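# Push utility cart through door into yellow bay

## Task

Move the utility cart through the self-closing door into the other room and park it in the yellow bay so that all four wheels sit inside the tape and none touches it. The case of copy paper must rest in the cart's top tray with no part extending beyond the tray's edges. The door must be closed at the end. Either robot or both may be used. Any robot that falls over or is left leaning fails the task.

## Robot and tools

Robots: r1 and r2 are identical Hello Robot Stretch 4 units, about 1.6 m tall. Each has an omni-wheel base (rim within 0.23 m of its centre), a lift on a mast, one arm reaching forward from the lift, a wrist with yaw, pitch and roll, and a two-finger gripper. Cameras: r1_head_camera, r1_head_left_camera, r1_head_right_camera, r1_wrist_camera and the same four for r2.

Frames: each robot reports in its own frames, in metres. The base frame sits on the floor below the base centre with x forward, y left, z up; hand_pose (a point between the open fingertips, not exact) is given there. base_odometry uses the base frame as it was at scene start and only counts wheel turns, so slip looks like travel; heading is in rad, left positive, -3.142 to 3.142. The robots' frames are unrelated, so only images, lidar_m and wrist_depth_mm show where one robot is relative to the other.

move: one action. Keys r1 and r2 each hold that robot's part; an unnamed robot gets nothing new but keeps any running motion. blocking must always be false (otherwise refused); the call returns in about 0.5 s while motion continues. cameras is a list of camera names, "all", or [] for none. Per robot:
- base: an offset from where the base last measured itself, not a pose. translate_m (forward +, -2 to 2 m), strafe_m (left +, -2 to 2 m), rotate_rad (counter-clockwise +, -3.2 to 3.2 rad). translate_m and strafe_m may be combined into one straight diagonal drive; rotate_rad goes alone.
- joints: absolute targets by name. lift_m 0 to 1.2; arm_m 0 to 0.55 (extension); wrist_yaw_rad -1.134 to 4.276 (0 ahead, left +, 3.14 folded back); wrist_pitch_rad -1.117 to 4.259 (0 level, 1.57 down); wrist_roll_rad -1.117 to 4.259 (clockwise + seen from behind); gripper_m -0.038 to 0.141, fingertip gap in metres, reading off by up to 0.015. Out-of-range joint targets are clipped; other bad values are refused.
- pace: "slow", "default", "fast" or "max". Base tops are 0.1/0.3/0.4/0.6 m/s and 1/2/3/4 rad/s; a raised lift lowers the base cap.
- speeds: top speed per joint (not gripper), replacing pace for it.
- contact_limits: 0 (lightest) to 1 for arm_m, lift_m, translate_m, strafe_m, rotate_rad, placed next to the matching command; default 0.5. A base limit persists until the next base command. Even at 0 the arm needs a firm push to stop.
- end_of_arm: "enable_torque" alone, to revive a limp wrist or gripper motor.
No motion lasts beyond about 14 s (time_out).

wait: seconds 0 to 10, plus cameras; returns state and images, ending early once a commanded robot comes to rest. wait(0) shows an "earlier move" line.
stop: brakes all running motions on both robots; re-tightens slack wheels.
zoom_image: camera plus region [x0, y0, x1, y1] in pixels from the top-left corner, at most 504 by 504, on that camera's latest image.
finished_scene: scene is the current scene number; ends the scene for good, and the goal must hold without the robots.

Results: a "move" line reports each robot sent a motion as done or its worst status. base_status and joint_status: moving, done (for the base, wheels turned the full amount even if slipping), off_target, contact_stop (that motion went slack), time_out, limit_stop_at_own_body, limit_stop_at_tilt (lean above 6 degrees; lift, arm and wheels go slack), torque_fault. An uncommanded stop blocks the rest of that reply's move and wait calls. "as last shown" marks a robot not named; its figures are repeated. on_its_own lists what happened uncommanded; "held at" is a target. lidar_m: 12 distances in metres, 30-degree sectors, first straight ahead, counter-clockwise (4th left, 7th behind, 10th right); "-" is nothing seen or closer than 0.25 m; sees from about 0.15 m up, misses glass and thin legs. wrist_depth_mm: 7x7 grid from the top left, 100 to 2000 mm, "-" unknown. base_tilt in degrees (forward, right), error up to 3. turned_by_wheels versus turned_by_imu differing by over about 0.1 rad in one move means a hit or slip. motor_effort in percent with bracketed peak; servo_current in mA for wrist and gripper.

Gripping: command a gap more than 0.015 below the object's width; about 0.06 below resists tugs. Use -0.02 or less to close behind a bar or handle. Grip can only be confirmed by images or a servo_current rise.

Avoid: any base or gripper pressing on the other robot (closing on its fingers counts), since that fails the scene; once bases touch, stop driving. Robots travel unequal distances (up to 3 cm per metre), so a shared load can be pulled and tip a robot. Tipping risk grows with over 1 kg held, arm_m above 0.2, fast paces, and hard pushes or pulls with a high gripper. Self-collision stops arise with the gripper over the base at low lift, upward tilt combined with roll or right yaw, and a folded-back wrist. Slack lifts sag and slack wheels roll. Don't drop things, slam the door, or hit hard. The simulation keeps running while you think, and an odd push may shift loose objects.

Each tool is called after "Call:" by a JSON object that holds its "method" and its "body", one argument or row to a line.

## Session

Call:
{"method": "move", "body": {
  "blocking": false
}}

Scene clock: 0.00 s.
r1.base_odometry: x=+0.000 y=+0.000 heading=+0.000
r1.turned_by_wheels: +0.000
r1.turned_by_imu: +0.000
r1.base_tilt: forward=-1.6 right=+1.3
r1.lidar_m: 0.96 1.73 2.02 2.40 3.92 1.60 0.85 0.77 0.78 0.89 0.77 0.78
r1.base_status: not commanded
r1.joint_positions: lift_m=+0.124 arm_m=+0.000 wrist_yaw_rad=+3.194 wrist_pitch_rad=+0.002 wrist_roll_rad=+0.000 gripper_m=+0.056
r1.joint_status: not commanded
r1.measured_speeds: all 0
r1.motor_effort: lift_m=+19 arm_m=-4 wheel_0=-2 wheel_1=+1 wheel_2=+0
r1.servo_current: wrist_yaw_rad=59 wrist_pitch_rad=46 wrist_roll_rad=46 gripper_m=39
r1.hand_pose: x=-0.1216 y=+0.0722 z=+0.3019 quat_wxyz=(-0.026, -0.001, +0.000, +1.000) (m; r1's base frame)
r1.wrist_depth_mm: - 135 - - - - - / - 123 135 - - - - / - 121 191 - - - - / 110 136 194 - - - - / 137 - - - 1618 - - / 226 - 190 1098 188 1160 1118 / 224 163 750 798 768 768 759
r2.base_odometry: x=+0.000 y=+0.000 heading=+0.000
r2.turned_by_wheels: +0.000
r2.turned_by_imu: +0.000
r2.base_tilt: forward=-0.6 right=+0.1
r2.lidar_m: 1.29 1.32 1.58 2.33 2.36 2.78 1.41 1.41 2.77 2.39 2.42 1.48
r2.base_status: not commanded
r2.joint_positions: lift_m=+0.200 arm_m=+0.000 wrist_yaw_rad=+3.211 wrist_pitch_rad=+0.001 wrist_roll_rad=+0.000 gripper_m=+0.056
r2.joint_status: not commanded
r2.measured_speeds: all 0
r2.motor_effort: lift_m=+18 arm_m=-4 wheel_0=-1 wheel_1=+1 wheel_2=+1
r2.servo_current: wrist_yaw_rad=46 wrist_pitch_rad=39 wrist_roll_rad=52 gripper_m=52
r2.hand_pose: x=-0.1229 y=+0.0671 z=+0.3779 quat_wxyz=(-0.035, -0.001, +0.000, +0.999) (m; r2's base frame)
r2.wrist_depth_mm: - - 137 - - - - / - - 137 - - - - / - 109 138 - - - - / - 140 175 - - - - / 214 - - - - - - / 213 1281 196 1255 190 1336 1182 / 208 243 866 - - 854 878
pictures: r1_head_camera, r1_head_left_camera, r1_head_right_camera, r1_wrist_camera, r2_head_camera, r2_head_left_camera, r2_head_right_camera, r2_wrist_camera
Images, in order (width x height): r1_head_camera 420x560, r1_head_left_camera 420x672, r1_head_right_camera 420x672, r1_wrist_camera 616x392, r2_head_camera 420x560, r2_head_left_camera 420x672, r2_head_right_camera 420x672, r2_wrist_camera 616x392.

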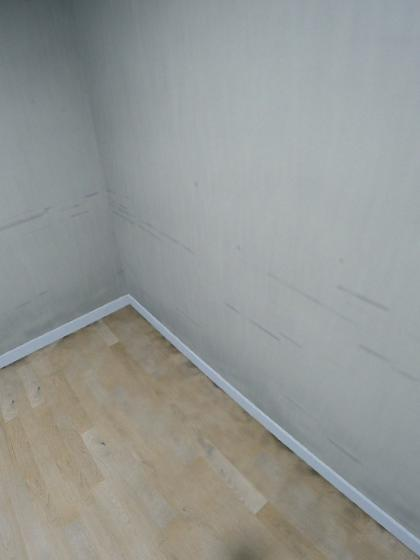

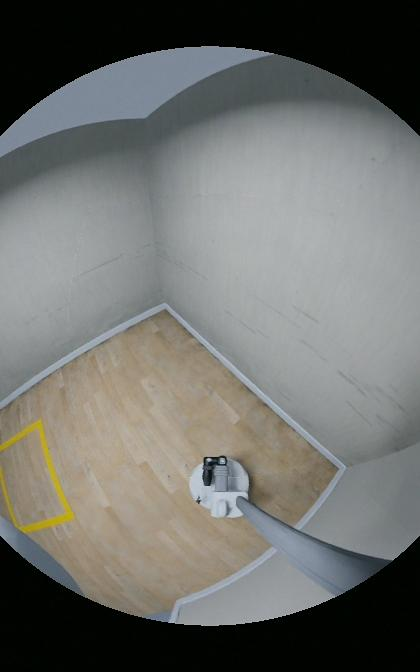

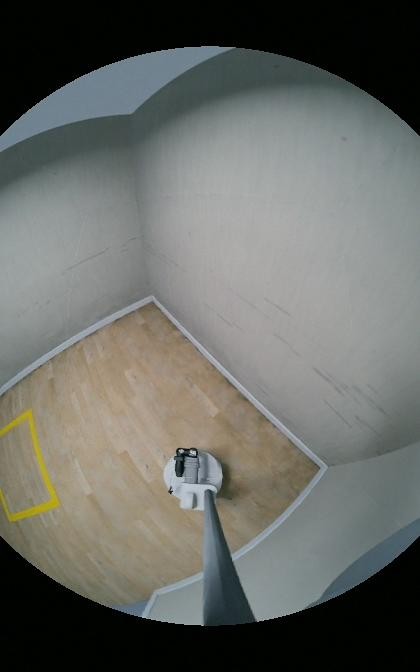

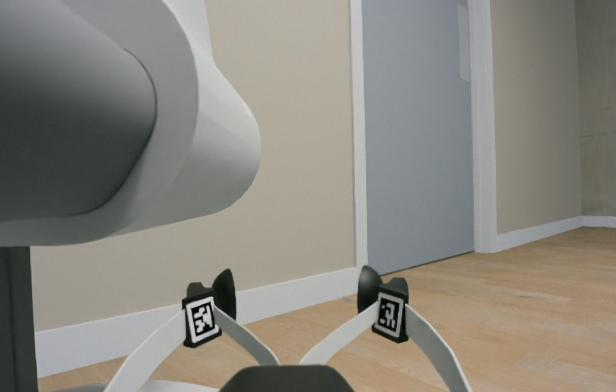

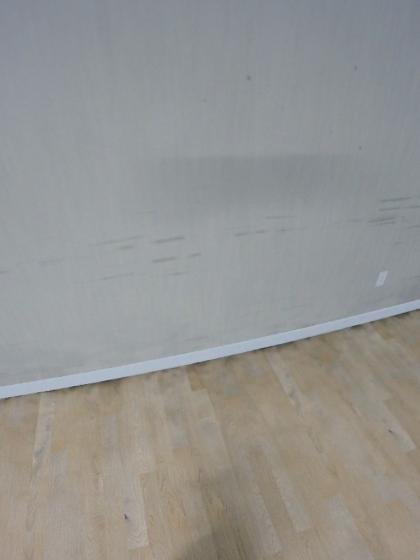

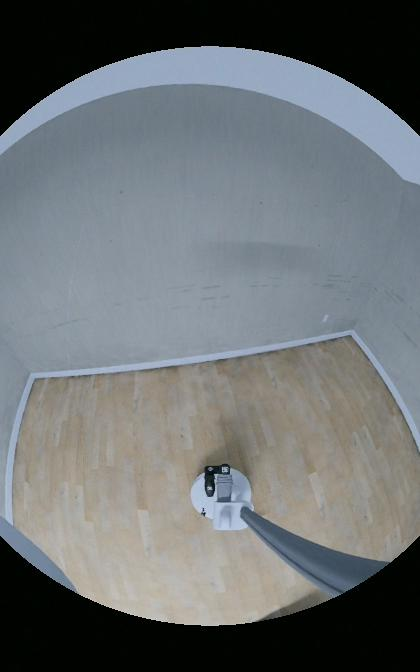

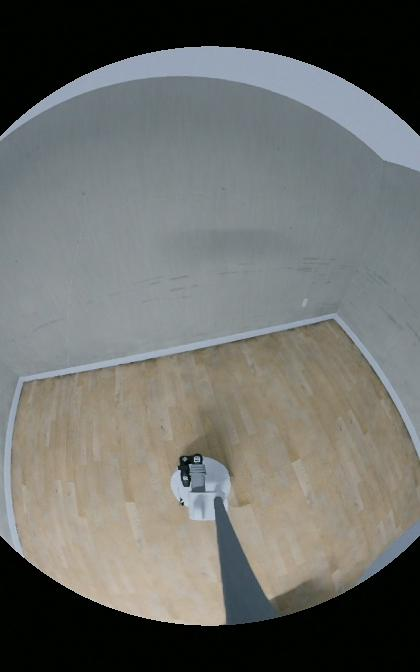

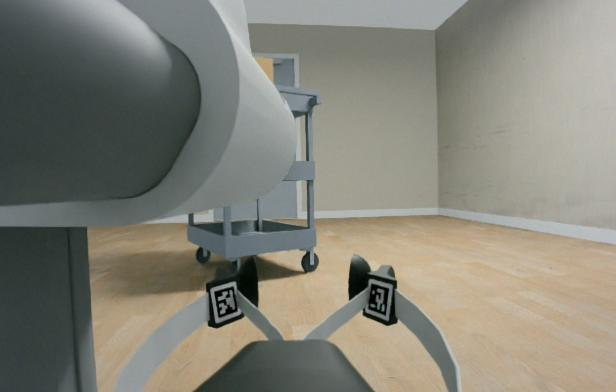

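Call:
{"method": "move", "body": {
  "blocking": false,
  "r1": {"base":{"rotate_rad":2.8},"joints":{"lift_m":0.6}},
  "r2": {"base":{"rotate_rad":3.15},"joints":{"lift_m":0.6}},
  "cameras": []
}}

Call:
{"method": "wait", "body": {
  "seconds": 4,
  "cameras": []
}}

Call:
{"method": "wait", "body": {
  "seconds": 2,
  "cameras": ["r1_head_camera","r1_head_right_camera","r2_head_camera","r2_head_right_camera"]
}}

Scene clock: 8.03 s.
move: r1 moving; r2 moving
r1.base_odometry: x=+0.000 y=+0.000 heading=+0.253
r1.turned_by_wheels: +0.253
r1.turned_by_imu: +0.253
r1.base_tilt: forward=-1.6 right=+1.3
r1.lidar_m: 1.15 2.01 2.11 2.98 2.65 1.07 0.80 0.74 0.81 0.80 0.72 0.82
r1.base_status: rotate_rad moving
r1.joint_positions: lift_m=+0.162 arm_m=+0.000 wrist_yaw_rad=+3.194 wrist_pitch_rad=+0.002 wrist_roll_rad=+0.000 gripper_m=+0.056
r1.joint_status: lift_m moving
r1.measured_speeds: translate_m=+0.000 strafe_m=+0.000 rotate_rad=+0.974 lift_m=+0.146 arm_m=+0.000 wrist_yaw_rad=+0.000 wrist_pitch_rad=+0.000 wrist_roll_rad=+0.000
r1.motor_effort: lift_m=+24(27) arm_m=-4(4) wheel_0=-7(9) wheel_1=-6(7) wheel_2=-6(7)
r1.servo_current: wrist_yaw_rad=46(59) wrist_pitch_rad=39(52) wrist_roll_rad=33(65) gripper_m=39(46)
r1.hand_pose: x=-0.1216 y=+0.0722 z=+0.3395 quat_wxyz=(-0.026, -0.001, +0.000, +1.000) (m; r1's base frame)
r1.wrist_depth_mm: - 135 - - - - 1808 / - 123 135 - - - 1808 / - 121 192 - - - 1756 / 111 136 195 - - - 1808 / 137 - - - - - 1808 / 216 - 190 - 188 1229 1229 / 224 151 831 153 854 820 878
r2.base_odometry: x=+0.000 y=+0.000 heading=+0.252
r2.turned_by_wheels: +0.252
r2.turned_by_imu: +0.245
r2.base_tilt: forward=-0.7 right=+0.0
r2.lidar_m: 1.29 1.38 1.94 2.33 2.46 3.37 1.44 3.35 2.49 2.40 1.84 1.36
r2.base_status: rotate_rad moving
r2.joint_positions: lift_m=+0.238 arm_m=+0.000 wrist_yaw_rad=+3.211 wrist_pitch_rad=+0.001 wrist_roll_rad=+0.000 gripper_m=+0.056
r2.joint_status: lift_m moving
r2.measured_speeds: translate_m=+0.002 strafe_m=+0.000 rotate_rad=+0.977 lift_m=+0.146 arm_m=+0.000 wrist_yaw_rad=+0.000 wrist_pitch_rad=+0.000 wrist_roll_rad=+0.000
r2.motor_effort: lift_m=+23(25) arm_m=-4(4) wheel_0=-4(9) wheel_1=-10(10) wheel_2=-10(11)
r2.servo_current: wrist_yaw_rad=52(52) wrist_pitch_rad=46(46) wrist_roll_rad=52(65) gripper_m=46(52)
r2.hand_pose: x=-0.1229 y=+0.0671 z=+0.4157 quat_wxyz=(-0.035, -0.001, +0.000, +0.999) (m; r2's base frame)
r2.wrist_depth_mm: - - 137 - - - - / - - 137 1756 - - - / - 110 138 - - - - / - 140 176 - - - - / 215 - - - - - - / 213 1366 196 1430 190 1464 1281 / 210 242 1008 - - 976 946
pictures: none
No camera images: "cameras" was empty.

Scene clock: 10.40 s.
earlier move: r1 done; r2 done
r1.base_odometry: x=+0.000 y=+0.000 heading=+2.800
r1.turned_by_wheels: +2.547
r1.turned_by_imu: +2.561
r1.base_tilt: forward=-1.5 right=+1.3
r1.lidar_m: 1.13 0.81 0.75 0.78 0.83 0.77 0.80 1.09 2.02 2.10 2.79 3.70
r1.base_status: done
r1.joint_positions: lift_m=+0.600 arm_m=+0.000 wrist_yaw_rad=+3.194 wrist_pitch_rad=+0.002 wrist_roll_rad=+0.000 gripper_m=+0.056
r1.joint_status: all done
r1.measured_speeds: all 0
r1.motor_effort: lift_m=+24(28) arm_m=-4(4) wheel_0=-2(10) wheel_1=+1(9) wheel_2=+1(8)
r1.servo_current: wrist_yaw_rad=39(65) wrist_pitch_rad=46(52) wrist_roll_rad=39(65) gripper_m=39(52)
r1.hand_pose: x=-0.1216 y=+0.0722 z=+0.7771 quat_wxyz=(-0.026, -0.001, +0.000, +1.000) (m; r1's base frame)
r1.wrist_depth_mm: - 135 - - - - - / - 122 135 - - - - / - 121 190 - - - - / 110 136 194 - - - - / 137 - - - - - - / 215 - 190 - 187 - - / - 140 - 137 - - -
r2.base_odometry: x=+0.000 y=+0.000 heading=-3.134
r2.turned_by_wheels: +2.897
r2.turned_by_imu: +2.820
r2.base_tilt: forward=-0.7 right=+0.0
r2.lidar_m: 1.43 1.41 2.80 2.38 2.42 1.52 1.30 1.29 1.55 2.34 2.33 2.75
r2.base_status: done
r2.joint_positions: lift_m=+0.600 arm_m=+0.000 wrist_yaw_rad=+3.211 wrist_pitch_rad=+0.001 wrist_roll_rad=+0.000 gripper_m=+0.056
r2.joint_status: all done
r2.measured_speeds: all 0
r2.motor_effort: lift_m=+21(26) arm_m=-4(4) wheel_0=-4(10) wheel_1=-4(10) wheel_2=-5(13)
r2.servo_current: wrist_yaw_rad=52(52) wrist_pitch_rad=39(46) wrist_roll_rad=46(65) gripper_m=52(52)
r2.hand_pose: x=-0.1228 y=+0.0671 z=+0.7776 quat_wxyz=(-0.035, -0.001, +0.000, +0.999) (m; r2's base frame)
r2.wrist_depth_mm: - - 137 - - - - / - 107 137 - - - - / - 113 138 236 - - - / - 140 164 - - - - / 216 - - - - - - / 213 - 190 - 188 - - / 211 122 - - - - 1576
wait: 2.37 of 4 s (r1 and r2 have come to rest)
pictures: none
No camera images: "cameras" was empty.

Scene clock: 12.40 s.
r1.base_odometry: x=+0.000 y=+0.000 heading=+2.800
r1.turned_by_wheels: +0.000
r1.turned_by_imu: +0.000
r1.base_tilt: forward=-1.6 right=+1.3
r1.lidar_m: 1.16 0.79 0.73 0.78 0.83 0.77 0.81 1.07 2.04 2.10 2.79 3.74
r1.base_status: done
r1.joint_positions: lift_m=+0.600 arm_m=+0.000 wrist_yaw_rad=+3.194 wrist_pitch_rad=+0.002 wrist_roll_rad=+0.000 gripper_m=+0.056
r1.joint_status: all done
r1.measured_speeds: all 0
r1.motor_effort: lift_m=+24(28) arm_m=-4(4) wheel_0=-1(10) wheel_1=+1(9) wheel_2=+1(8)
r1.servo_current: wrist_yaw_rad=46(65) wrist_pitch_rad=39(52) wrist_roll_rad=52(65) gripper_m=39(52)
r1.hand_pose: x=-0.1216 y=+0.0722 z=+0.7771 quat_wxyz=(-0.026, -0.001, +0.000, +1.000) (m; r1's base frame)
r1.wrist_depth_mm: - 135 - - - - - / - 122 135 - - - - / - 121 190 - - - - / 110 135 195 - - - - / 137 - - - - - - / 215 - 190 - 187 - - / - 140 - 137 - - -
r2.base_odometry: x=+0.000 y=+0.000 heading=-3.134
r2.turned_by_wheels: +0.000
r2.turned_by_imu: +0.000
r2.base_tilt: forward=-0.7 right=+0.1
r2.lidar_m: 1.40 1.40 2.78 2.35 2.43 1.54 1.31 1.33 1.57 2.33 2.33 2.74
r2.base_status: done
r2.joint_positions: lift_m=+0.600 arm_m=+0.000 wrist_yaw_rad=+3.211 wrist_pitch_rad=+0.001 wrist_roll_rad=+0.000 gripper_m=+0.056
r2.joint_status: all done
r2.measured_speeds: all 0
r2.motor_effort: lift_m=+21(26) arm_m=-4(4) wheel_0=-4(10) wheel_1=-4(10) wheel_2=-5(13)
r2.servo_current: wrist_yaw_rad=52(52) wrist_pitch_rad=33(46) wrist_roll_rad=39(65) gripper_m=46(52)
r2.hand_pose: x=-0.1228 y=+0.0671 z=+0.7776 quat_wxyz=(-0.035, -0.001, +0.000, +0.999) (m; r2's base frame)
r2.wrist_depth_mm: - - 137 - - - - / - 107 137 - - - - / - 113 138 235 - - - / - 140 164 - - - - / 216 - - - - - - / 213 - 189 - 187 - - / 211 122 - - - - 1618
wait: 2.00 s; at rest by 0.27 s
pictures: r1_head_camera, r1_head_right_camera, r2_head_camera, r2_head_right_camera
Images, in order (width x height): r1_head_camera 420x560, r1_head_right_camera 420x672, r2_head_camera 420x560, r2_head_right_camera 420x672.

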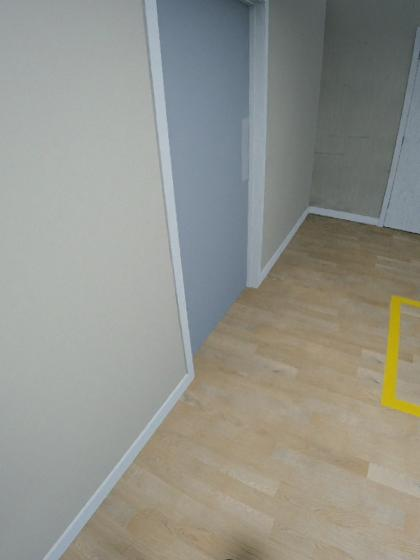

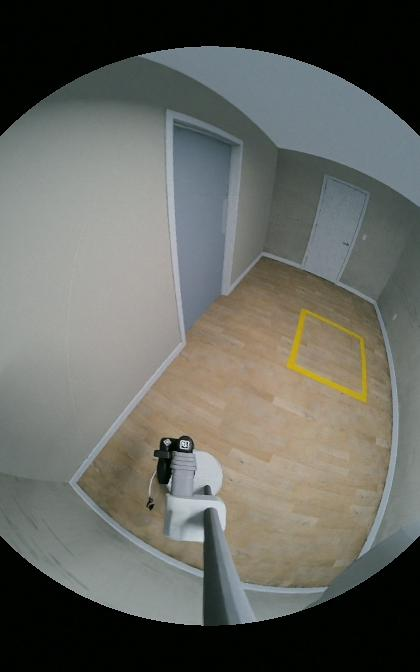

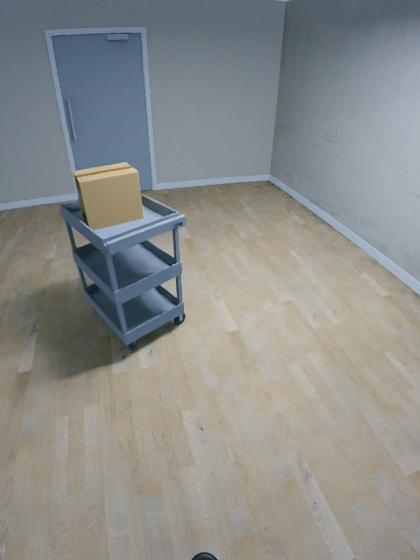

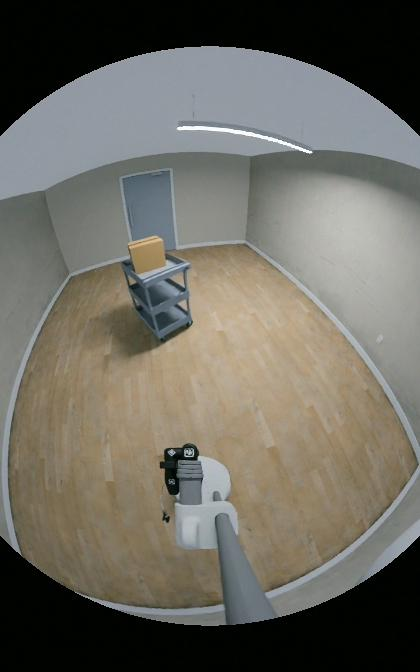

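Call:
{"method": "zoom_image", "body": {
  "camera": "r2_head_camera",
  "region": [30, 20, 230, 370]
}}

Scaled by 1.440 from the camera's 420x560 image, which has a finer 1200x1600 frame.

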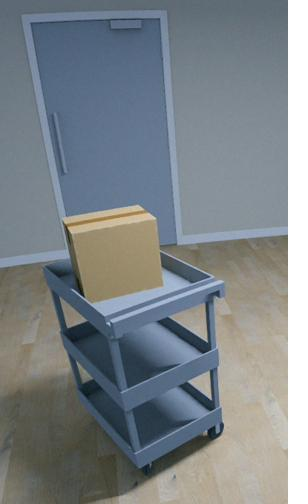

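Call:
{"method": "move", "body": {
  "blocking": false,
  "r1": {"base":{"rotate_rad":1.14},"joints":{"lift_m":0.685,"wrist_yaw_rad":0.0,"wrist_roll_rad":1.57,"gripper_m":0.1}},
  "r2": {"base":{"translate_m":1.1,"strafe_m":-0.27},"joints":{"lift_m":0.685,"wrist_yaw_rad":0.0,"gripper_m":0.1}},
  "cameras": []
}}

Call:
{"method": "wait", "body": {
  "seconds": 2,
  "cameras": []
}}

Call:
{"method": "wait", "body": {
  "seconds": 4,
  "cameras": ["r1_head_camera","r2_head_camera"]
}}

Call:
{"method": "move", "body": {
  "blocking": false,
  "r2": {"base":{"rotate_rad":0.75},"joints":{"wrist_roll_rad":1.57}},
  "cameras": []
}}

Call:
{"method": "wait", "body": {
  "seconds": 3,
  "cameras": ["r1_head_camera","r2_head_camera","r2_head_right_camera","r2_wrist_camera"]
}}

Scene clock: 73.83 s.
move: r1 moving; r2 moving
r1.base_odometry: x=+0.000 y=+0.000 heading=+3.053
r1.turned_by_wheels: +0.253
r1.turned_by_imu: +0.253
r1.base_tilt: forward=-1.6 right=+1.3
r1.lidar_m: 0.92 0.76 0.75 0.86 0.77 0.76 0.86 1.46 2.00 2.32 3.72 1.93
r1.base_status: rotate_rad moving
r1.joint_positions: lift_m=+0.638 arm_m=+0.000 wrist_yaw_rad=+2.607 wrist_pitch_rad=+0.002 wrist_roll_rad=+0.582 gripper_m=+0.075
r1.joint_status: lift_m moving; wrist_yaw_rad moving; wrist_roll_rad moving; gripper_m moving
r1.measured_speeds: translate_m=+0.000 strafe_m=+0.000 rotate_rad=+0.980 lift_m=+0.146 arm_m=+0.000 wrist_yaw_rad=-1.820 wrist_pitch_rad=+0.000 wrist_roll_rad=+1.820
r1.motor_effort: lift_m=+26(27) arm_m=-4(4) wheel_0=-8(8) wheel_1=-5(8) wheel_2=-6(7)
r1.servo_current: wrist_yaw_rad=78(117) wrist_pitch_rad=46(46) wrist_roll_rad=46(104) gripper_m=65(72)
r1.hand_pose: x=-0.0327 y=+0.2221 z=+0.8152 quat_wxyz=(+0.253, +0.075, +0.277, +0.924) (m; r1's base frame)
r1.wrist_depth_mm: - - - - - - - / - - - - - - - / - - - - - - - / - - - - - - - / - - - - - - - / - - 191 - 185 - - / - 144 - 137 - - -
r2.base_odometry: x=-0.031 y=+0.008 heading=-3.134
r2.turned_by_wheels: +0.000
r2.turned_by_imu: +0.001
r2.base_tilt: forward=-0.7 right=+0.1
r2.lidar_m: 1.40 1.35 2.79 2.39 2.41 1.55 1.34 1.33 1.59 2.33 2.30 2.74
r2.base_status: translate_m moving; strafe_m moving
r2.joint_positions: lift_m=+0.638 arm_m=+0.000 wrist_yaw_rad=+2.650 wrist_pitch_rad=+0.001 wrist_roll_rad=+0.000 gripper_m=+0.075
r2.joint_status: lift_m moving; wrist_yaw_rad moving; gripper_m moving
r2.measured_speeds: translate_m=+0.120 strafe_m=-0.030 rotate_rad=+0.005 lift_m=+0.146 arm_m=+0.000 wrist_yaw_rad=-1.733 wrist_pitch_rad=+0.000 wrist_roll_rad=+0.000
r2.motor_effort: lift_m=+23(26) arm_m=-4(4) wheel_0=+8(10) wheel_1=+6(6) wheel_2=-12(13)
r2.servo_current: wrist_yaw_rad=78(150) wrist_pitch_rad=39(46) wrist_roll_rad=46(52) gripper_m=85(91)
r2.hand_pose: x=-0.0421 y=+0.2131 z=+0.8156 quat_wxyz=(+0.243, -0.001, +0.000, +0.970) (m; r2's base frame)
r2.wrist_depth_mm: - - - - - - - / - - - - - - - / 203 - - - - - - / 252 - - - - - - / - - - - - - - / - - 189 - 190 - - / - 128 - - 1756 1708 1756
pictures: none
No camera images: "cameras" was empty.

Scene clock: 75.73 s.
earlier move: r1 done; r2 moving
r1.base_odometry: x=+0.000 y=+0.000 heading=-2.343
r1.turned_by_wheels: +0.887
r1.turned_by_imu: +0.892
r1.base_tilt: forward=-1.6 right=+1.2
r1.lidar_m: 0.76 0.80 0.80 0.76 0.83 1.18 2.02 2.17 3.04 2.67 1.07 0.78
r1.base_status: done
r1.joint_positions: lift_m=+0.685 arm_m=+0.000 wrist_yaw_rad=+0.003 wrist_pitch_rad=+0.002 wrist_roll_rad=+1.568 gripper_m=+0.100
r1.joint_status: all done
r1.measured_speeds: all 0
r1.motor_effort: lift_m=+24(27) arm_m=-4(4) wheel_0=-2(8) wheel_1=-1(8) wheel_2=+0(8)
r1.servo_current: wrist_yaw_rad=39(137) wrist_pitch_rad=39(52) wrist_roll_rad=46(104) gripper_m=46(78)
r1.hand_pose: x=+0.4595 y=-0.0867 z=+0.8622 quat_wxyz=(+0.708, +0.706, +0.002, +0.000) (m; r1's base frame)
r1.wrist_depth_mm: - - - - - - - / - - - - - - - / - - - - - - - / - - - - - - - / - - - - - - - / - 190 196 - 189 - - / - 143 - 141 - - -
r2.base_odometry: x=-0.531 y=+0.126 heading=-3.134
r2.turned_by_wheels: +0.000
r2.turned_by_imu: +0.001
r2.base_tilt: forward=-0.6 right=+0.0
r2.lidar_m: 1.07 0.96 3.04 2.65 2.64 2.09 1.78 1.78 2.12 2.09 2.09 2.45
r2.base_status: translate_m moving; strafe_m moving
r2.joint_positions: lift_m=+0.685 arm_m=+0.000 wrist_yaw_rad=+0.003 wrist_pitch_rad=+0.001 wrist_roll_rad=+0.000 gripper_m=+0.100
r2.joint_status: lift_m moving; wrist_yaw_rad moving; the others done
r2.measured_speeds: translate_m=+0.291 strafe_m=-0.071 rotate_rad=+0.001 lift_m=+0.000 arm_m=+0.000 wrist_yaw_rad=+0.000 wrist_pitch_rad=+0.000 wrist_roll_rad=+0.000
r2.motor_effort: lift_m=+21(26) arm_m=-4(4) wheel_0=+8(13) wheel_1=+6(7) wheel_2=-9(14)
r2.servo_current: wrist_yaw_rad=13(150) wrist_pitch_rad=39(46) wrist_roll_rad=46(59) gripper_m=46(91)
r2.hand_pose: x=+0.4596 y=-0.0866 z=+0.8626 quat_wxyz=(+1.000, +0.000, +0.001, +0.001) (m; r2's base frame)
r2.wrist_depth_mm: - - - - - - - / - - - - - - - / 917 - - - - - - / 931 1008 - - - - - / - - - - - - - / - 1308 193 - 195 - - / - - 1921 - 1921 1808 1808
wait: 1.90 of 2 s (r1 has come to rest)
pictures: none
No camera images: "cameras" was empty.

Scene clock: 78.57 s.
earlier move: r2 done
r1.base_odometry: x=+0.000 y=+0.000 heading=-2.343
r1.turned_by_wheels: +0.000
r1.turned_by_imu: +0.000
r1.base_tilt: forward=-1.6 right=+1.3
r1.lidar_m: 0.74 0.80 0.81 0.76 0.85 1.19 1.99 2.15 3.03 2.68 1.05 0.79
r1.base_status: done
r1.joint_positions: lift_m=+0.685 arm_m=+0.000 wrist_yaw_rad=+0.003 wrist_pitch_rad=+0.002 wrist_roll_rad=+1.568 gripper_m=+0.100
r1.joint_status: all done
r1.measured_speeds: all 0
r1.motor_effort: lift_m=+24(27) arm_m=-4(4) wheel_0=-2(8) wheel_1=-1(8) wheel_2=+0(8)
r1.servo_current: wrist_yaw_rad=59(137) wrist_pitch_rad=39(52) wrist_roll_rad=52(104) gripper_m=46(78)
r1.hand_pose: x=+0.4595 y=-0.0867 z=+0.8622 quat_wxyz=(+0.708, +0.706, +0.002, +0.000) (m; r1's base frame)
r1.wrist_depth_mm: - - - - - - - / - - - - - - - / - - - - - - - / - - - - - - - / - - - - - - - / - 190 195 - 189 - - / - 144 - 141 - - -
r2.base_odometry: x=-1.102 y=+0.262 heading=-3.134
r2.turned_by_wheels: +0.000
r2.turned_by_imu: +0.001
r2.base_tilt: forward=-0.6 right=+0.1
r2.lidar_m: 3.49 0.59 0.60 2.90 2.92 2.67 2.32 2.32 2.09 1.81 1.81 2.14
r2.base_status: done
r2.joint_positions: lift_m=+0.685 arm_m=+0.000 wrist_yaw_rad=+0.003 wrist_pitch_rad=+0.001 wrist_roll_rad=+0.000 gripper_m=+0.100
r2.joint_status: all done
r2.measured_speeds: all 0
r2.motor_effort: lift_m=+21(26) arm_m=-4(4) wheel_0=+2(13) wheel_1=+2(7) wheel_2=-3(14)
r2.servo_current: wrist_yaw_rad=52(150) wrist_pitch_rad=39(52) wrist_roll_rad=46(59) gripper_m=46(91)
r2.hand_pose: x=+0.4596 y=-0.0866 z=+0.8626 quat_wxyz=(+1.000, +0.000, +0.001, +0.001) (m; r2's base frame)
r2.wrist_depth_mm: - - - - - - - / - - - - - - - / - - - - - - - / - - - - - - - / - - - - - - - / - - 195 - 195 - - / 1921 1863 1983 - 1921 1756 1708
wait: 2.83 of 4 s (r2 has come to rest)
pictures: r1_head_camera, r2_head_camera
Images, in order (width x height): r1_head_camera 420x560, r2_head_camera 420x560.

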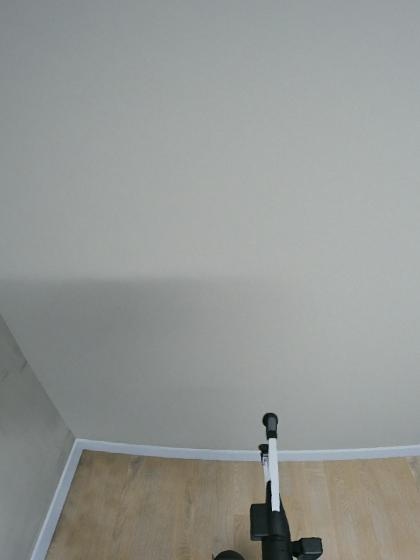

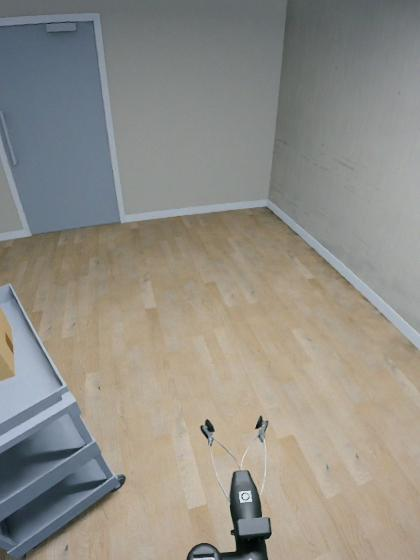

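Scene clock: 79.07 s.
move: r2 moving
r1: as last shown
r1.lidar_m: 0.75 0.82 0.80 0.78 0.84 1.15 2.00 2.16 3.02 2.66 1.07 0.78
r1.motor_effort: lift_m=+24(24) arm_m=-4(4) wheel_0=-2(2) wheel_1=-1(2) wheel_2=+0(0)
r1.servo_current: wrist_yaw_rad=65(65) wrist_pitch_rad=39(52) wrist_roll_rad=46(59) gripper_m=39(46)
r1.wrist_depth_mm: - - - - - - - / - - - - - - - / - - - - - - - / - - - - - - - / - - - - - - - / - 190 196 - 189 - - / - 143 - 141 - - -
r2.base_odometry: x=-1.102 y=+0.262 heading=-2.882
r2.turned_by_wheels: +0.252
r2.turned_by_imu: +0.245
r2.base_tilt: forward=-0.6 right=+0.0
r2.lidar_m: 3.48 0.58 0.63 2.93 3.05 2.41 2.29 2.42 1.89 1.81 1.90 2.63
r2.base_status: rotate_rad moving
r2.joint_positions: lift_m=+0.685 arm_m=+0.000 wrist_yaw_rad=+0.003 wrist_pitch_rad=+0.001 wrist_roll_rad=+0.588 gripper_m=+0.100
r2.joint_status: wrist_roll_rad moving
r2.measured_speeds: translate_m=+0.004 strafe_m=+0.001 rotate_rad=+0.975 lift_m=+0.000 arm_m=+0.000 wrist_yaw_rad=+0.000 wrist_pitch_rad=+0.000 wrist_roll_rad=+1.820
r2.motor_effort: lift_m=+21(21) arm_m=-4(5) wheel_0=-8(11) wheel_1=-9(9) wheel_2=-11(12)
r2.servo_current: wrist_yaw_rad=39(52) wrist_pitch_rad=39(46) wrist_roll_rad=72(111) gripper_m=46(52)
r2.hand_pose: x=+0.4595 y=-0.0867 z=+0.8626 quat_wxyz=(+0.957, +0.290, +0.001, +0.001) (m; r2's base frame)
r2.wrist_depth_mm: - - - - - - - / - - - - - - - / - - - - - - - / - - - - - - - / - - - - - - 1661 / 691 - 196 - 195 1537 1366 / 591 544 - - 1708 1366 1138
pictures: none
No camera images: "cameras" was empty.

Scene clock: 80.10 s.
earlier move: r2 done
r1.base_odometry: x=+0.000 y=+0.000 heading=-2.343
r1.turned_by_wheels: +0.000
r1.turned_by_imu: +0.000
r1.base_tilt: forward=-1.6 right=+1.3
r1.lidar_m: 0.74 0.80 0.81 0.77 0.83 1.18 2.01 2.15 3.01 2.66 1.06 0.78
r1.base_status: not commanded
r1.joint_positions: lift_m=+0.685 arm_m=+0.000 wrist_yaw_rad=+0.003 wrist_pitch_rad=+0.002 wrist_roll_rad=+1.568 gripper_m=+0.100
r1.joint_status: not commanded
r1.measured_speeds: all 0
r1.motor_effort: lift_m=+24(24) arm_m=-3(4) wheel_0=-2(2) wheel_1=-1(2) wheel_2=+0(0)
r1.servo_current: wrist_yaw_rad=46(65) wrist_pitch_rad=33(52) wrist_roll_rad=39(59) gripper_m=39(46)
r1.hand_pose: x=+0.4595 y=-0.0867 z=+0.8622 quat_wxyz=(+0.708, +0.706, +0.002, +0.000) (m; r1's base frame)
r1.wrist_depth_mm: - - - - - - - / - - - - - - - / - - - - - - - / - - - - - - - / - - - - - - - / - 190 195 - 189 - - / - 144 - 141 - - -
r2.base_odometry: x=-1.102 y=+0.262 heading=-2.385
r2.turned_by_wheels: +0.497
r2.turned_by_imu: +0.484
r2.base_tilt: forward=-0.7 right=+0.1
r2.lidar_m: 0.59 0.65 2.92 3.00 2.42 2.30 2.41 1.89 1.82 1.89 2.51 3.48
r2.base_status: done
r2.joint_positions: lift_m=+0.685 arm_m=+0.000 wrist_yaw_rad=+0.003 wrist_pitch_rad=+0.001 wrist_roll_rad=+1.568 gripper_m=+0.100
r2.joint_status: all done
r2.measured_speeds: all 0
r2.motor_effort: lift_m=+21(21) arm_m=-4(5) wheel_0=-4(11) wheel_1=-3(9) wheel_2=-5(12)
r2.servo_current: wrist_yaw_rad=52(59) wrist_pitch_rad=46(46) wrist_roll_rad=52(111) gripper_m=52(59)
r2.hand_pose: x=+0.4595 y=-0.0867 z=+0.8626 quat_wxyz=(+0.708, +0.706, +0.001, +0.001) (m; r2's base frame)
r2.wrist_depth_mm: - - - - - 1708 1160 / - - - - - 1708 1182 / - - - - - 1756 1182 / - - - 798 433 436 436 / - - 640 433 436 - 430 / - - 195 436 186 - 439 / - - 676 - - - -
wait: 1.03 of 3 s (r2 has come to rest)
pictures: r1_head_camera, r2_head_camera, r2_head_right_camera, r2_wrist_camera
Images, in order (width x height): r1_head_camera 420x560, r2_head_camera 420x560, r2_head_right_camera 420x672, r2_wrist_camera 616x392.

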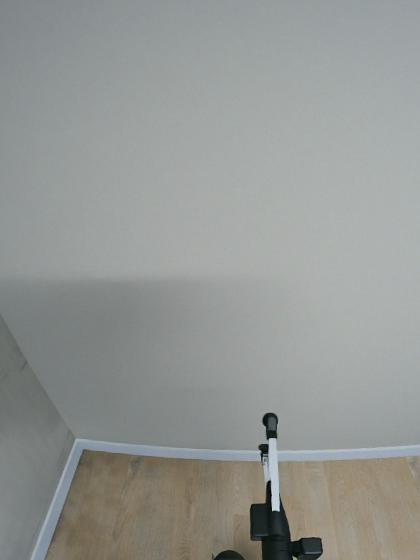

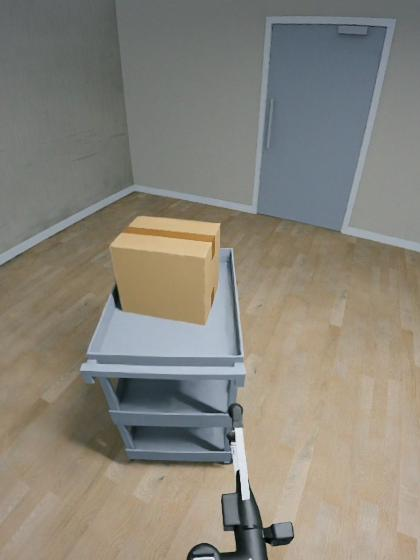

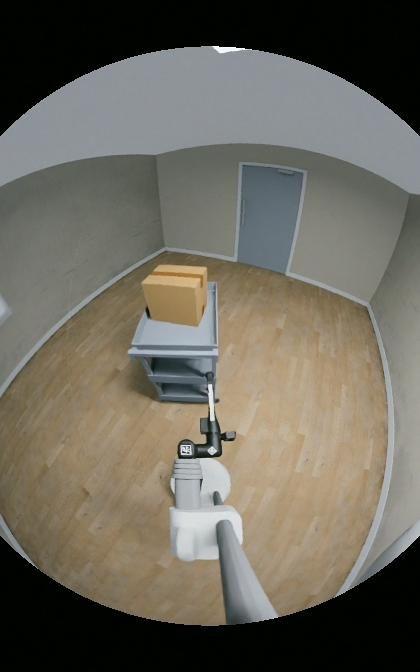

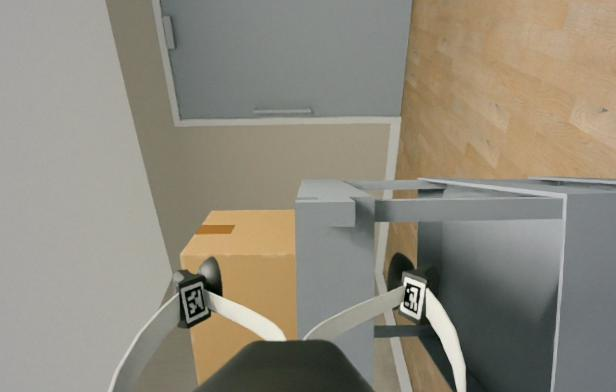

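Call:
{"method": "move", "body": {
  "blocking": false,
  "r2": {"base":{"translate_m":0.17,"strafe_m":0.22},"pace":"slow","contact_limits":{"translate_m":0.2}},
  "cameras": []
}}

Call:
{"method": "wait", "body": {
  "seconds": 6,
  "cameras": ["r2_head_camera","r2_wrist_camera"]
}}

Scene clock: 86.23 s.
move: r2 moving
r1: as last shown
r1.lidar_m: 0.75 0.81 0.78 0.78 0.81 1.17 2.01 2.15 3.03 2.70 1.04 0.79
r1.servo_current: wrist_yaw_rad=59(65) wrist_pitch_rad=39(46) wrist_roll_rad=52(65) gripper_m=39(46)
r1.wrist_depth_mm: - - - - - - - / - - - - - - - / - - - - - - - / - - - - - - - / - - - - - - - / - 190 196 - 189 - - / - 144 - 141 - - -
r2.base_odometry: x=-1.101 y=+0.249 heading=-2.386
r2.turned_by_wheels: +0.000
r2.turned_by_imu: +0.000
r2.base_tilt: forward=-0.7 right=+0.0
r2.lidar_m: 0.58 0.62 2.89 3.00 2.42 2.32 2.39 1.93 1.82 1.90 2.56 3.46
r2.base_status: translate_m moving; strafe_m moving
r2.joint_positions: lift_m=+0.685 arm_m=+0.000 wrist_yaw_rad=+0.003 wrist_pitch_rad=+0.001 wrist_roll_rad=+1.568 gripper_m=+0.100
r2.joint_status: not commanded
r2.measured_speeds: translate_m=+0.030 strafe_m=+0.039 rotate_rad=-0.001 lift_m=+0.000 arm_m=+0.000 wrist_yaw_rad=+0.000 wrist_pitch_rad=+0.000 wrist_roll_rad=+0.000
r2.motor_effort: lift_m=+21(21) arm_m=-4(4) wheel_0=-1(11) wheel_1=+7(8) wheel_2=-8(9)
r2.servo_current: wrist_yaw_rad=39(52) wrist_pitch_rad=39(46) wrist_roll_rad=59(59) gripper_m=52(52)
r2.contact_limits: translate_m 0.2
r2.hand_pose: x=+0.4595 y=-0.0867 z=+0.8626 quat_wxyz=(+0.708, +0.706, +0.001, +0.001) (m; r2's base frame)
r2.wrist_depth_mm: - - - - - 1661 1160 / - - - - - 1708 1182 / - - - - - 1756 1205 / - - - 544 427 427 427 / - - 627 424 427 - 424 / - - 195 427 186 - 433 / - - 691 - - - -
pictures: none
No camera images: "cameras" was empty.

Scene clock: 89.80 s.
earlier move: r2 done
r1.base_odometry: x=+0.000 y=+0.000 heading=-2.343
r1.turned_by_wheels: +0.000
r1.turned_by_imu: +0.000
r1.base_tilt: forward=-1.6 right=+1.2
r1.lidar_m: 0.73 0.81 0.80 0.77 0.83 1.15 2.00 2.16 3.04 2.69 1.03 0.77
r1.base_status: not commanded
r1.joint_positions: lift_m=+0.685 arm_m=+0.000 wrist_yaw_rad=+0.003 wrist_pitch_rad=+0.002 wrist_roll_rad=+1.568 gripper_m=+0.100
r1.joint_status: not commanded
r1.measured_speeds: all 0
r1.motor_effort: lift_m=+24(24) arm_m=-4(4) wheel_0=-1(3) wheel_1=-1(2) wheel_2=+0(0)
r1.servo_current: wrist_yaw_rad=39(72) wrist_pitch_rad=46(52) wrist_roll_rad=52(72) gripper_m=46(52)
r1.hand_pose: x=+0.4595 y=-0.0867 z=+0.8622 quat_wxyz=(+0.708, +0.706, +0.002, +0.000) (m; r1's base frame)
r1.wrist_depth_mm: - - - - - - - / - - - - - - - / - - - - - - - / - - - - - - - / - - - - - - - / - 190 196 - 189 - - / - 144 - 141 - - -
r2.base_odometry: x=-1.075 y=-0.015 heading=-2.386
r2.turned_by_wheels: +0.000
r2.turned_by_imu: +0.001
r2.base_tilt: forward=-0.7 right=+0.1
r2.lidar_m: 0.44 2.78 2.63 2.74 2.49 2.33 2.46 2.18 2.08 2.16 2.94 0.47
r2.base_status: done
r2.joint_positions: lift_m=+0.685 arm_m=+0.000 wrist_yaw_rad=+0.003 wrist_pitch_rad=+0.001 wrist_roll_rad=+1.568 gripper_m=+0.100
r2.joint_status: not commanded
r2.measured_speeds: all 0
r2.motor_effort: lift_m=+21(21) arm_m=-4(4) wheel_0=-4(11) wheel_1=+4(9) wheel_2=-7(10)
r2.servo_current: wrist_yaw_rad=46(59) wrist_pitch_rad=33(52) wrist_roll_rad=52(59) gripper_m=52(59)
r2.contact_limits: translate_m 0.2
r2.hand_pose: x=+0.4595 y=-0.0867 z=+0.8626 quat_wxyz=(+0.708, +0.706, +0.001, +0.001) (m; r2's base frame)
r2.wrist_depth_mm: - - - 202 259 1708 - / - - - 205 263 831 - / - - 469 264 265 854 - / - - 492 268 268 878 - / - - 512 273 272 891 - / - - 195 214 193 - - / - - - - 281 1863 488
wait: 3.57 of 6 s (r2 has come to rest)
pictures: r2_head_camera, r2_wrist_camera
Images, in order (width x height): r2_head_camera 420x560, r2_wrist_camera 616x392.

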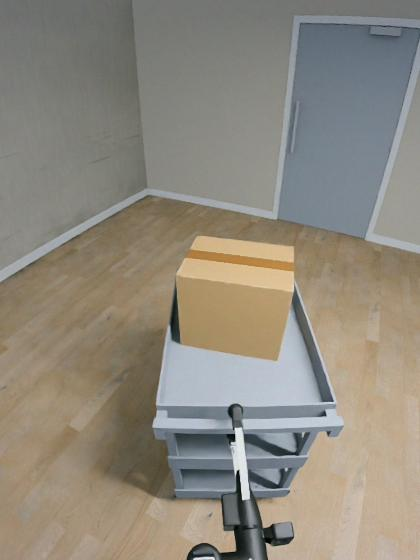

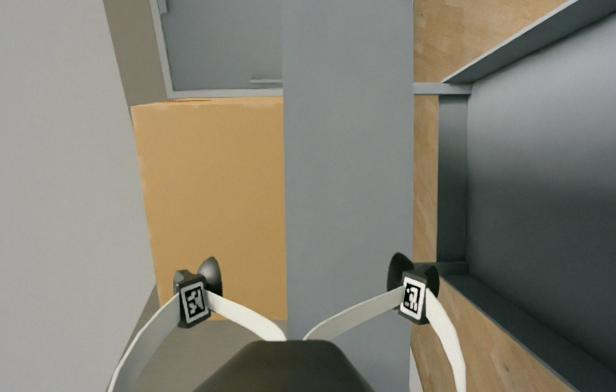

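Call:
{"method": "move", "body": {
  "blocking": false,
  "r2": {"joints":{"lift_m":0.66,"gripper_m":0.13}},
  "cameras": []
}}

Call:
{"method": "wait", "body": {
  "seconds": 2,
  "cameras": ["r2_wrist_camera"]
}}

Scene clock: 96.03 s.
move: r2 moving
r1: as last shown
r1.base_tilt: forward=-1.6 right=+1.3
r1.lidar_m: 0.74 0.78 0.78 0.77 0.81 1.19 1.99 2.16 3.01 2.68 1.07 0.79
r1.motor_effort: lift_m=+24(24) arm_m=-3(4) wheel_0=-2(2) wheel_1=-1(2) wheel_2=+0(0)
r1.servo_current: wrist_yaw_rad=39(65) wrist_pitch_rad=33(52) wrist_roll_rad=46(78) gripper_m=39(46)
r1.wrist_depth_mm: - - - - - - - / - - - - - - - / - - - - - - - / - - - - - - - / - - - - - - - / - 190 196 - 189 - - / - 144 - 140 - - -
r2.base_odometry: x=-1.075 y=-0.015 heading=-2.386
r2.turned_by_wheels: +0.000
r2.turned_by_imu: +0.000
r2.base_tilt: forward=-0.7 right=+0.1
r2.lidar_m: 0.43 2.79 2.64 2.71 2.47 2.36 2.45 2.22 2.09 2.18 2.96 0.48
r2.base_status: not commanded
r2.joint_positions: lift_m=+0.661 arm_m=+0.000 wrist_yaw_rad=+0.003 wrist_pitch_rad=+0.001 wrist_roll_rad=+1.568 gripper_m=+0.115
r2.joint_status: lift_m moving; gripper_m moving
r2.measured_speeds: translate_m=+0.000 strafe_m=+0.000 rotate_rad=+0.000 lift_m=-0.027 arm_m=+0.000 wrist_yaw_rad=+0.000 wrist_pitch_rad=+0.000 wrist_roll_rad=+0.000
r2.motor_effort: lift_m=+11(19) arm_m=-4(4) wheel_0=-4(4) wheel_1=+4(4) wheel_2=-7(7)
r2.servo_current: wrist_yaw_rad=46(59) wrist_pitch_rad=46(46) wrist_roll_rad=52(52) gripper_m=85(91)
r2.contact_limits: translate_m 0.2
r2.hand_pose: x=+0.4595 y=-0.0867 z=+0.8391 quat_wxyz=(+0.708, +0.706, +0.001, +0.001) (m; r2's base frame)
r2.wrist_depth_mm: - - - 259 - 1808 - / - - - 263 - 778 - / - 473 466 265 866 854 - / - 500 484 268 854 866 - / - - 508 272 273 - - / - - 202 274 190 - - / - - - - - 1708 462
pictures: none
No camera images: "cameras" was empty.

Scene clock: 96.77 s.
earlier move: r2 done
r1.base_odometry: x=+0.000 y=+0.000 heading=-2.343
r1.turned_by_wheels: +0.000
r1.turned_by_imu: +0.000
r1.base_tilt: forward=-1.5 right=+1.2
r1.lidar_m: 0.72 0.78 0.79 0.77 0.83 1.16 2.01 2.16 3.03 2.67 1.08 0.77
r1.base_status: not commanded
r1.joint_positions: lift_m=+0.685 arm_m=+0.000 wrist_yaw_rad=+0.003 wrist_pitch_rad=+0.002 wrist_roll_rad=+1.568 gripper_m=+0.100
r1.joint_status: not commanded
r1.measured_speeds: all 0
r1.motor_effort: lift_m=+24(24) arm_m=-3(4) wheel_0=-2(2) wheel_1=-1(2) wheel_2=+0(0)
r1.servo_current: wrist_yaw_rad=59(65) wrist_pitch_rad=39(52) wrist_roll_rad=39(78) gripper_m=46(46)
r1.hand_pose: x=+0.4595 y=-0.0867 z=+0.8622 quat_wxyz=(+0.708, +0.706, +0.002, +0.000) (m; r1's base frame)
r1.wrist_depth_mm: - - - - - - - / - - - - - - - / - - - - - - - / - - - - - - - / - - - - - - - / - 190 195 - 189 - - / - 144 - 141 - - -
r2.base_odometry: x=-1.075 y=-0.015 heading=-2.386
r2.turned_by_wheels: +0.000
r2.turned_by_imu: +0.000
r2.base_tilt: forward=-0.7 right=+0.0
r2.lidar_m: 0.44 2.78 2.64 2.71 2.48 2.35 2.44 2.19 2.08 2.17 2.91 0.47
r2.base_status: not commanded
r2.joint_positions: lift_m=+0.660 arm_m=+0.000 wrist_yaw_rad=+0.003 wrist_pitch_rad=+0.001 wrist_roll_rad=+1.568 gripper_m=+0.130
r2.joint_status: all done
r2.measured_speeds: all 0
r2.motor_effort: lift_m=+14(19) arm_m=-4(4) wheel_0=-4(5) wheel_1=+4(4) wheel_2=-7(7)
r2.servo_current: wrist_yaw_rad=52(59) wrist_pitch_rad=39(46) wrist_roll_rad=39(52) gripper_m=52(91)
r2.contact_limits: translate_m 0.2
r2.hand_pose: x=+0.4595 y=-0.0867 z=+0.8382 quat_wxyz=(+0.708, +0.706, +0.001, +0.001) (m; r2's base frame)
r2.wrist_depth_mm: - - - 259 - 1756 - / - - - 262 - 741 - / - 473 462 266 854 866 - / - 500 484 267 878 866 - / - - 504 271 273 - - / - - 213 276 195 559 - / - - - - - 1708 462
wait: 0.73 of 2 s (r2 has come to rest)
pictures: r2_wrist_camera
Images, in order (width x height): r2_wrist_camera 616x392.

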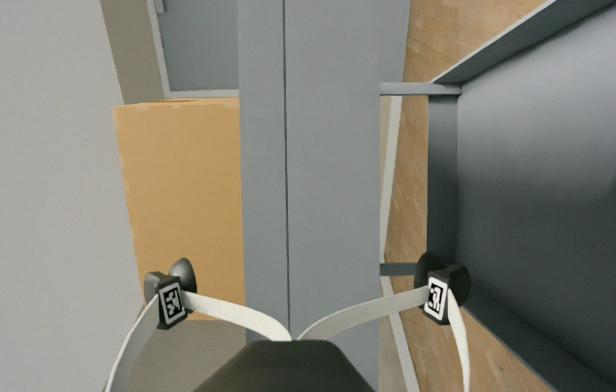

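Call:
{"method": "move", "body": {
  "blocking": false,
  "r2": {"joints":{"gripper_m":-0.02}},
  "cameras": []
}}

Call:
{"method": "wait", "body": {
  "seconds": 3,
  "cameras": ["r2_wrist_camera"]
}}

Scene clock: 104.37 s.
move: r2 moving
r1: as last shown
r1.base_tilt: forward=-1.6 right=+1.3
r1.lidar_m: 0.76 0.79 0.80 0.76 0.82 1.16 2.02 2.13 3.02 2.67 1.05 0.77
r1.servo_current: wrist_yaw_rad=52(59) wrist_pitch_rad=46(52) wrist_roll_rad=59(72) gripper_m=46(46)
r2.base_odometry: x=-1.075 y=-0.015 heading=-2.386
r2.turned_by_wheels: +0.000
r2.turned_by_imu: +0.000
r2.base_tilt: forward=-0.6 right=+0.1
r2.lidar_m: 0.42 2.72 2.63 2.72 2.47 2.35 2.45 2.20 2.07 2.15 2.93 0.45
r2.base_status: not commanded
r2.joint_positions: lift_m=+0.660 arm_m=+0.000 wrist_yaw_rad=+0.003 wrist_pitch_rad=+0.001 wrist_roll_rad=+1.568 gripper_m=+0.117
r2.joint_status: gripper_m moving
r2.measured_speeds: all 0
r2.motor_effort: lift_m=+14(14) arm_m=-4(4) wheel_0=-4(5) wheel_1=+4(4) wheel_2=-7(7)
r2.servo_current: wrist_yaw_rad=46(52) wrist_pitch_rad=46(46) wrist_roll_rad=46(52) gripper_m=111(111)
r2.contact_limits: translate_m 0.2
r2.hand_pose: x=+0.4595 y=-0.0867 z=+0.8382 quat_wxyz=(+0.708, +0.706, +0.001, +0.001) (m; r2's base frame)
r2.wrist_depth_mm: - - - 259 - 1708 - / - - - 263 - 732 - / - 473 462 266 854 854 - / - 496 488 268 878 854 - / - - 504 272 272 - - / - - 205 274 194 - - / - - - - - 1661 462
pictures: none
No camera images: "cameras" was empty.

Scene clock: 106.17 s.
earlier move: r2 done
r1.base_odometry: x=+0.000 y=+0.000 heading=-2.343
r1.turned_by_wheels: +0.000
r1.turned_by_imu: +0.000
r1.base_tilt: forward=-1.6 right=+1.3
r1.lidar_m: 0.73 0.80 0.79 0.76 0.82 1.18 2.02 2.16 2.98 2.67 1.07 0.79
r1.base_status: not commanded
r1.joint_positions: lift_m=+0.685 arm_m=+0.000 wrist_yaw_rad=+0.003 wrist_pitch_rad=+0.002 wrist_roll_rad=+1.568 gripper_m=+0.100
r1.joint_status: not commanded
r1.measured_speeds: all 0
r1.motor_effort: lift_m=+24(24) arm_m=-3(4) wheel_0=-2(2) wheel_1=-1(2) wheel_2=+0(0)
r1.servo_current: wrist_yaw_rad=46(72) wrist_pitch_rad=46(52) wrist_roll_rad=52(72) gripper_m=33(52)
r1.hand_pose: x=+0.4595 y=-0.0867 z=+0.8622 quat_wxyz=(+0.708, +0.706, +0.002, +0.000) (m; r1's base frame)
r1.wrist_depth_mm: - - - - - - - / - - - - - - - / - - - - - - - / - - - - - - - / - - - - - - - / - 189 195 - 190 - - / - 143 - 141 - - -
r2.base_odometry: x=-1.075 y=-0.015 heading=-2.385
r2.turned_by_wheels: +0.000
r2.turned_by_imu: +0.001
r2.base_tilt: forward=-0.7 right=+0.0
r2.lidar_m: 0.43 2.72 2.64 2.71 2.48 2.36 2.42 2.20 2.10 2.16 2.95 0.47
r2.base_status: not commanded
r2.joint_positions: lift_m=+0.660 arm_m=+0.000 wrist_yaw_rad=+0.003 wrist_pitch_rad=-0.005 wrist_roll_rad=+1.568 gripper_m=-0.018
r2.joint_status: all done
r2.measured_speeds: all 0
r2.motor_effort: lift_m=+14(14) arm_m=-4(4) wheel_0=-4(5) wheel_1=+3(4) wheel_2=-3(7)
r2.servo_current: wrist_yaw_rad=59(65) wrist_pitch_rad=46(52) wrist_roll_rad=33(59) gripper_m=150(280)
r2.contact_limits: translate_m 0.2
r2.hand_pose: x=+0.4595 y=-0.0867 z=+0.8400 quat_wxyz=(+0.708, +0.706, -0.001, +0.003) (m; r2's base frame)
r2.wrist_depth_mm: - - - 254 253 1808 - / - - - 257 257 809 - / - - 473 260 262 831 - / - - 492 206 263 - - / - - 517 210 268 - - / - - 182 211 179 - - / - 153 - - - - 477
wait: 1.80 of 3 s (r2 has come to rest)
pictures: r2_wrist_camera
Images, in order (width x height): r2_wrist_camera 616x392.

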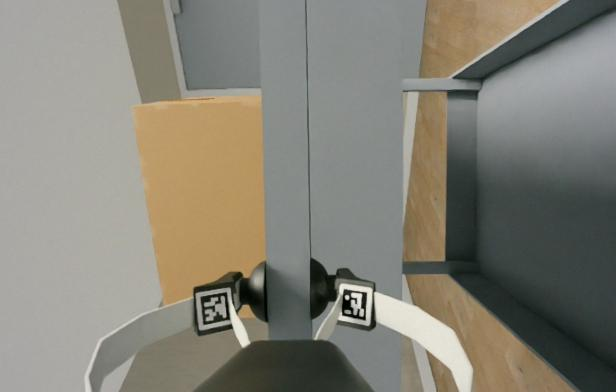

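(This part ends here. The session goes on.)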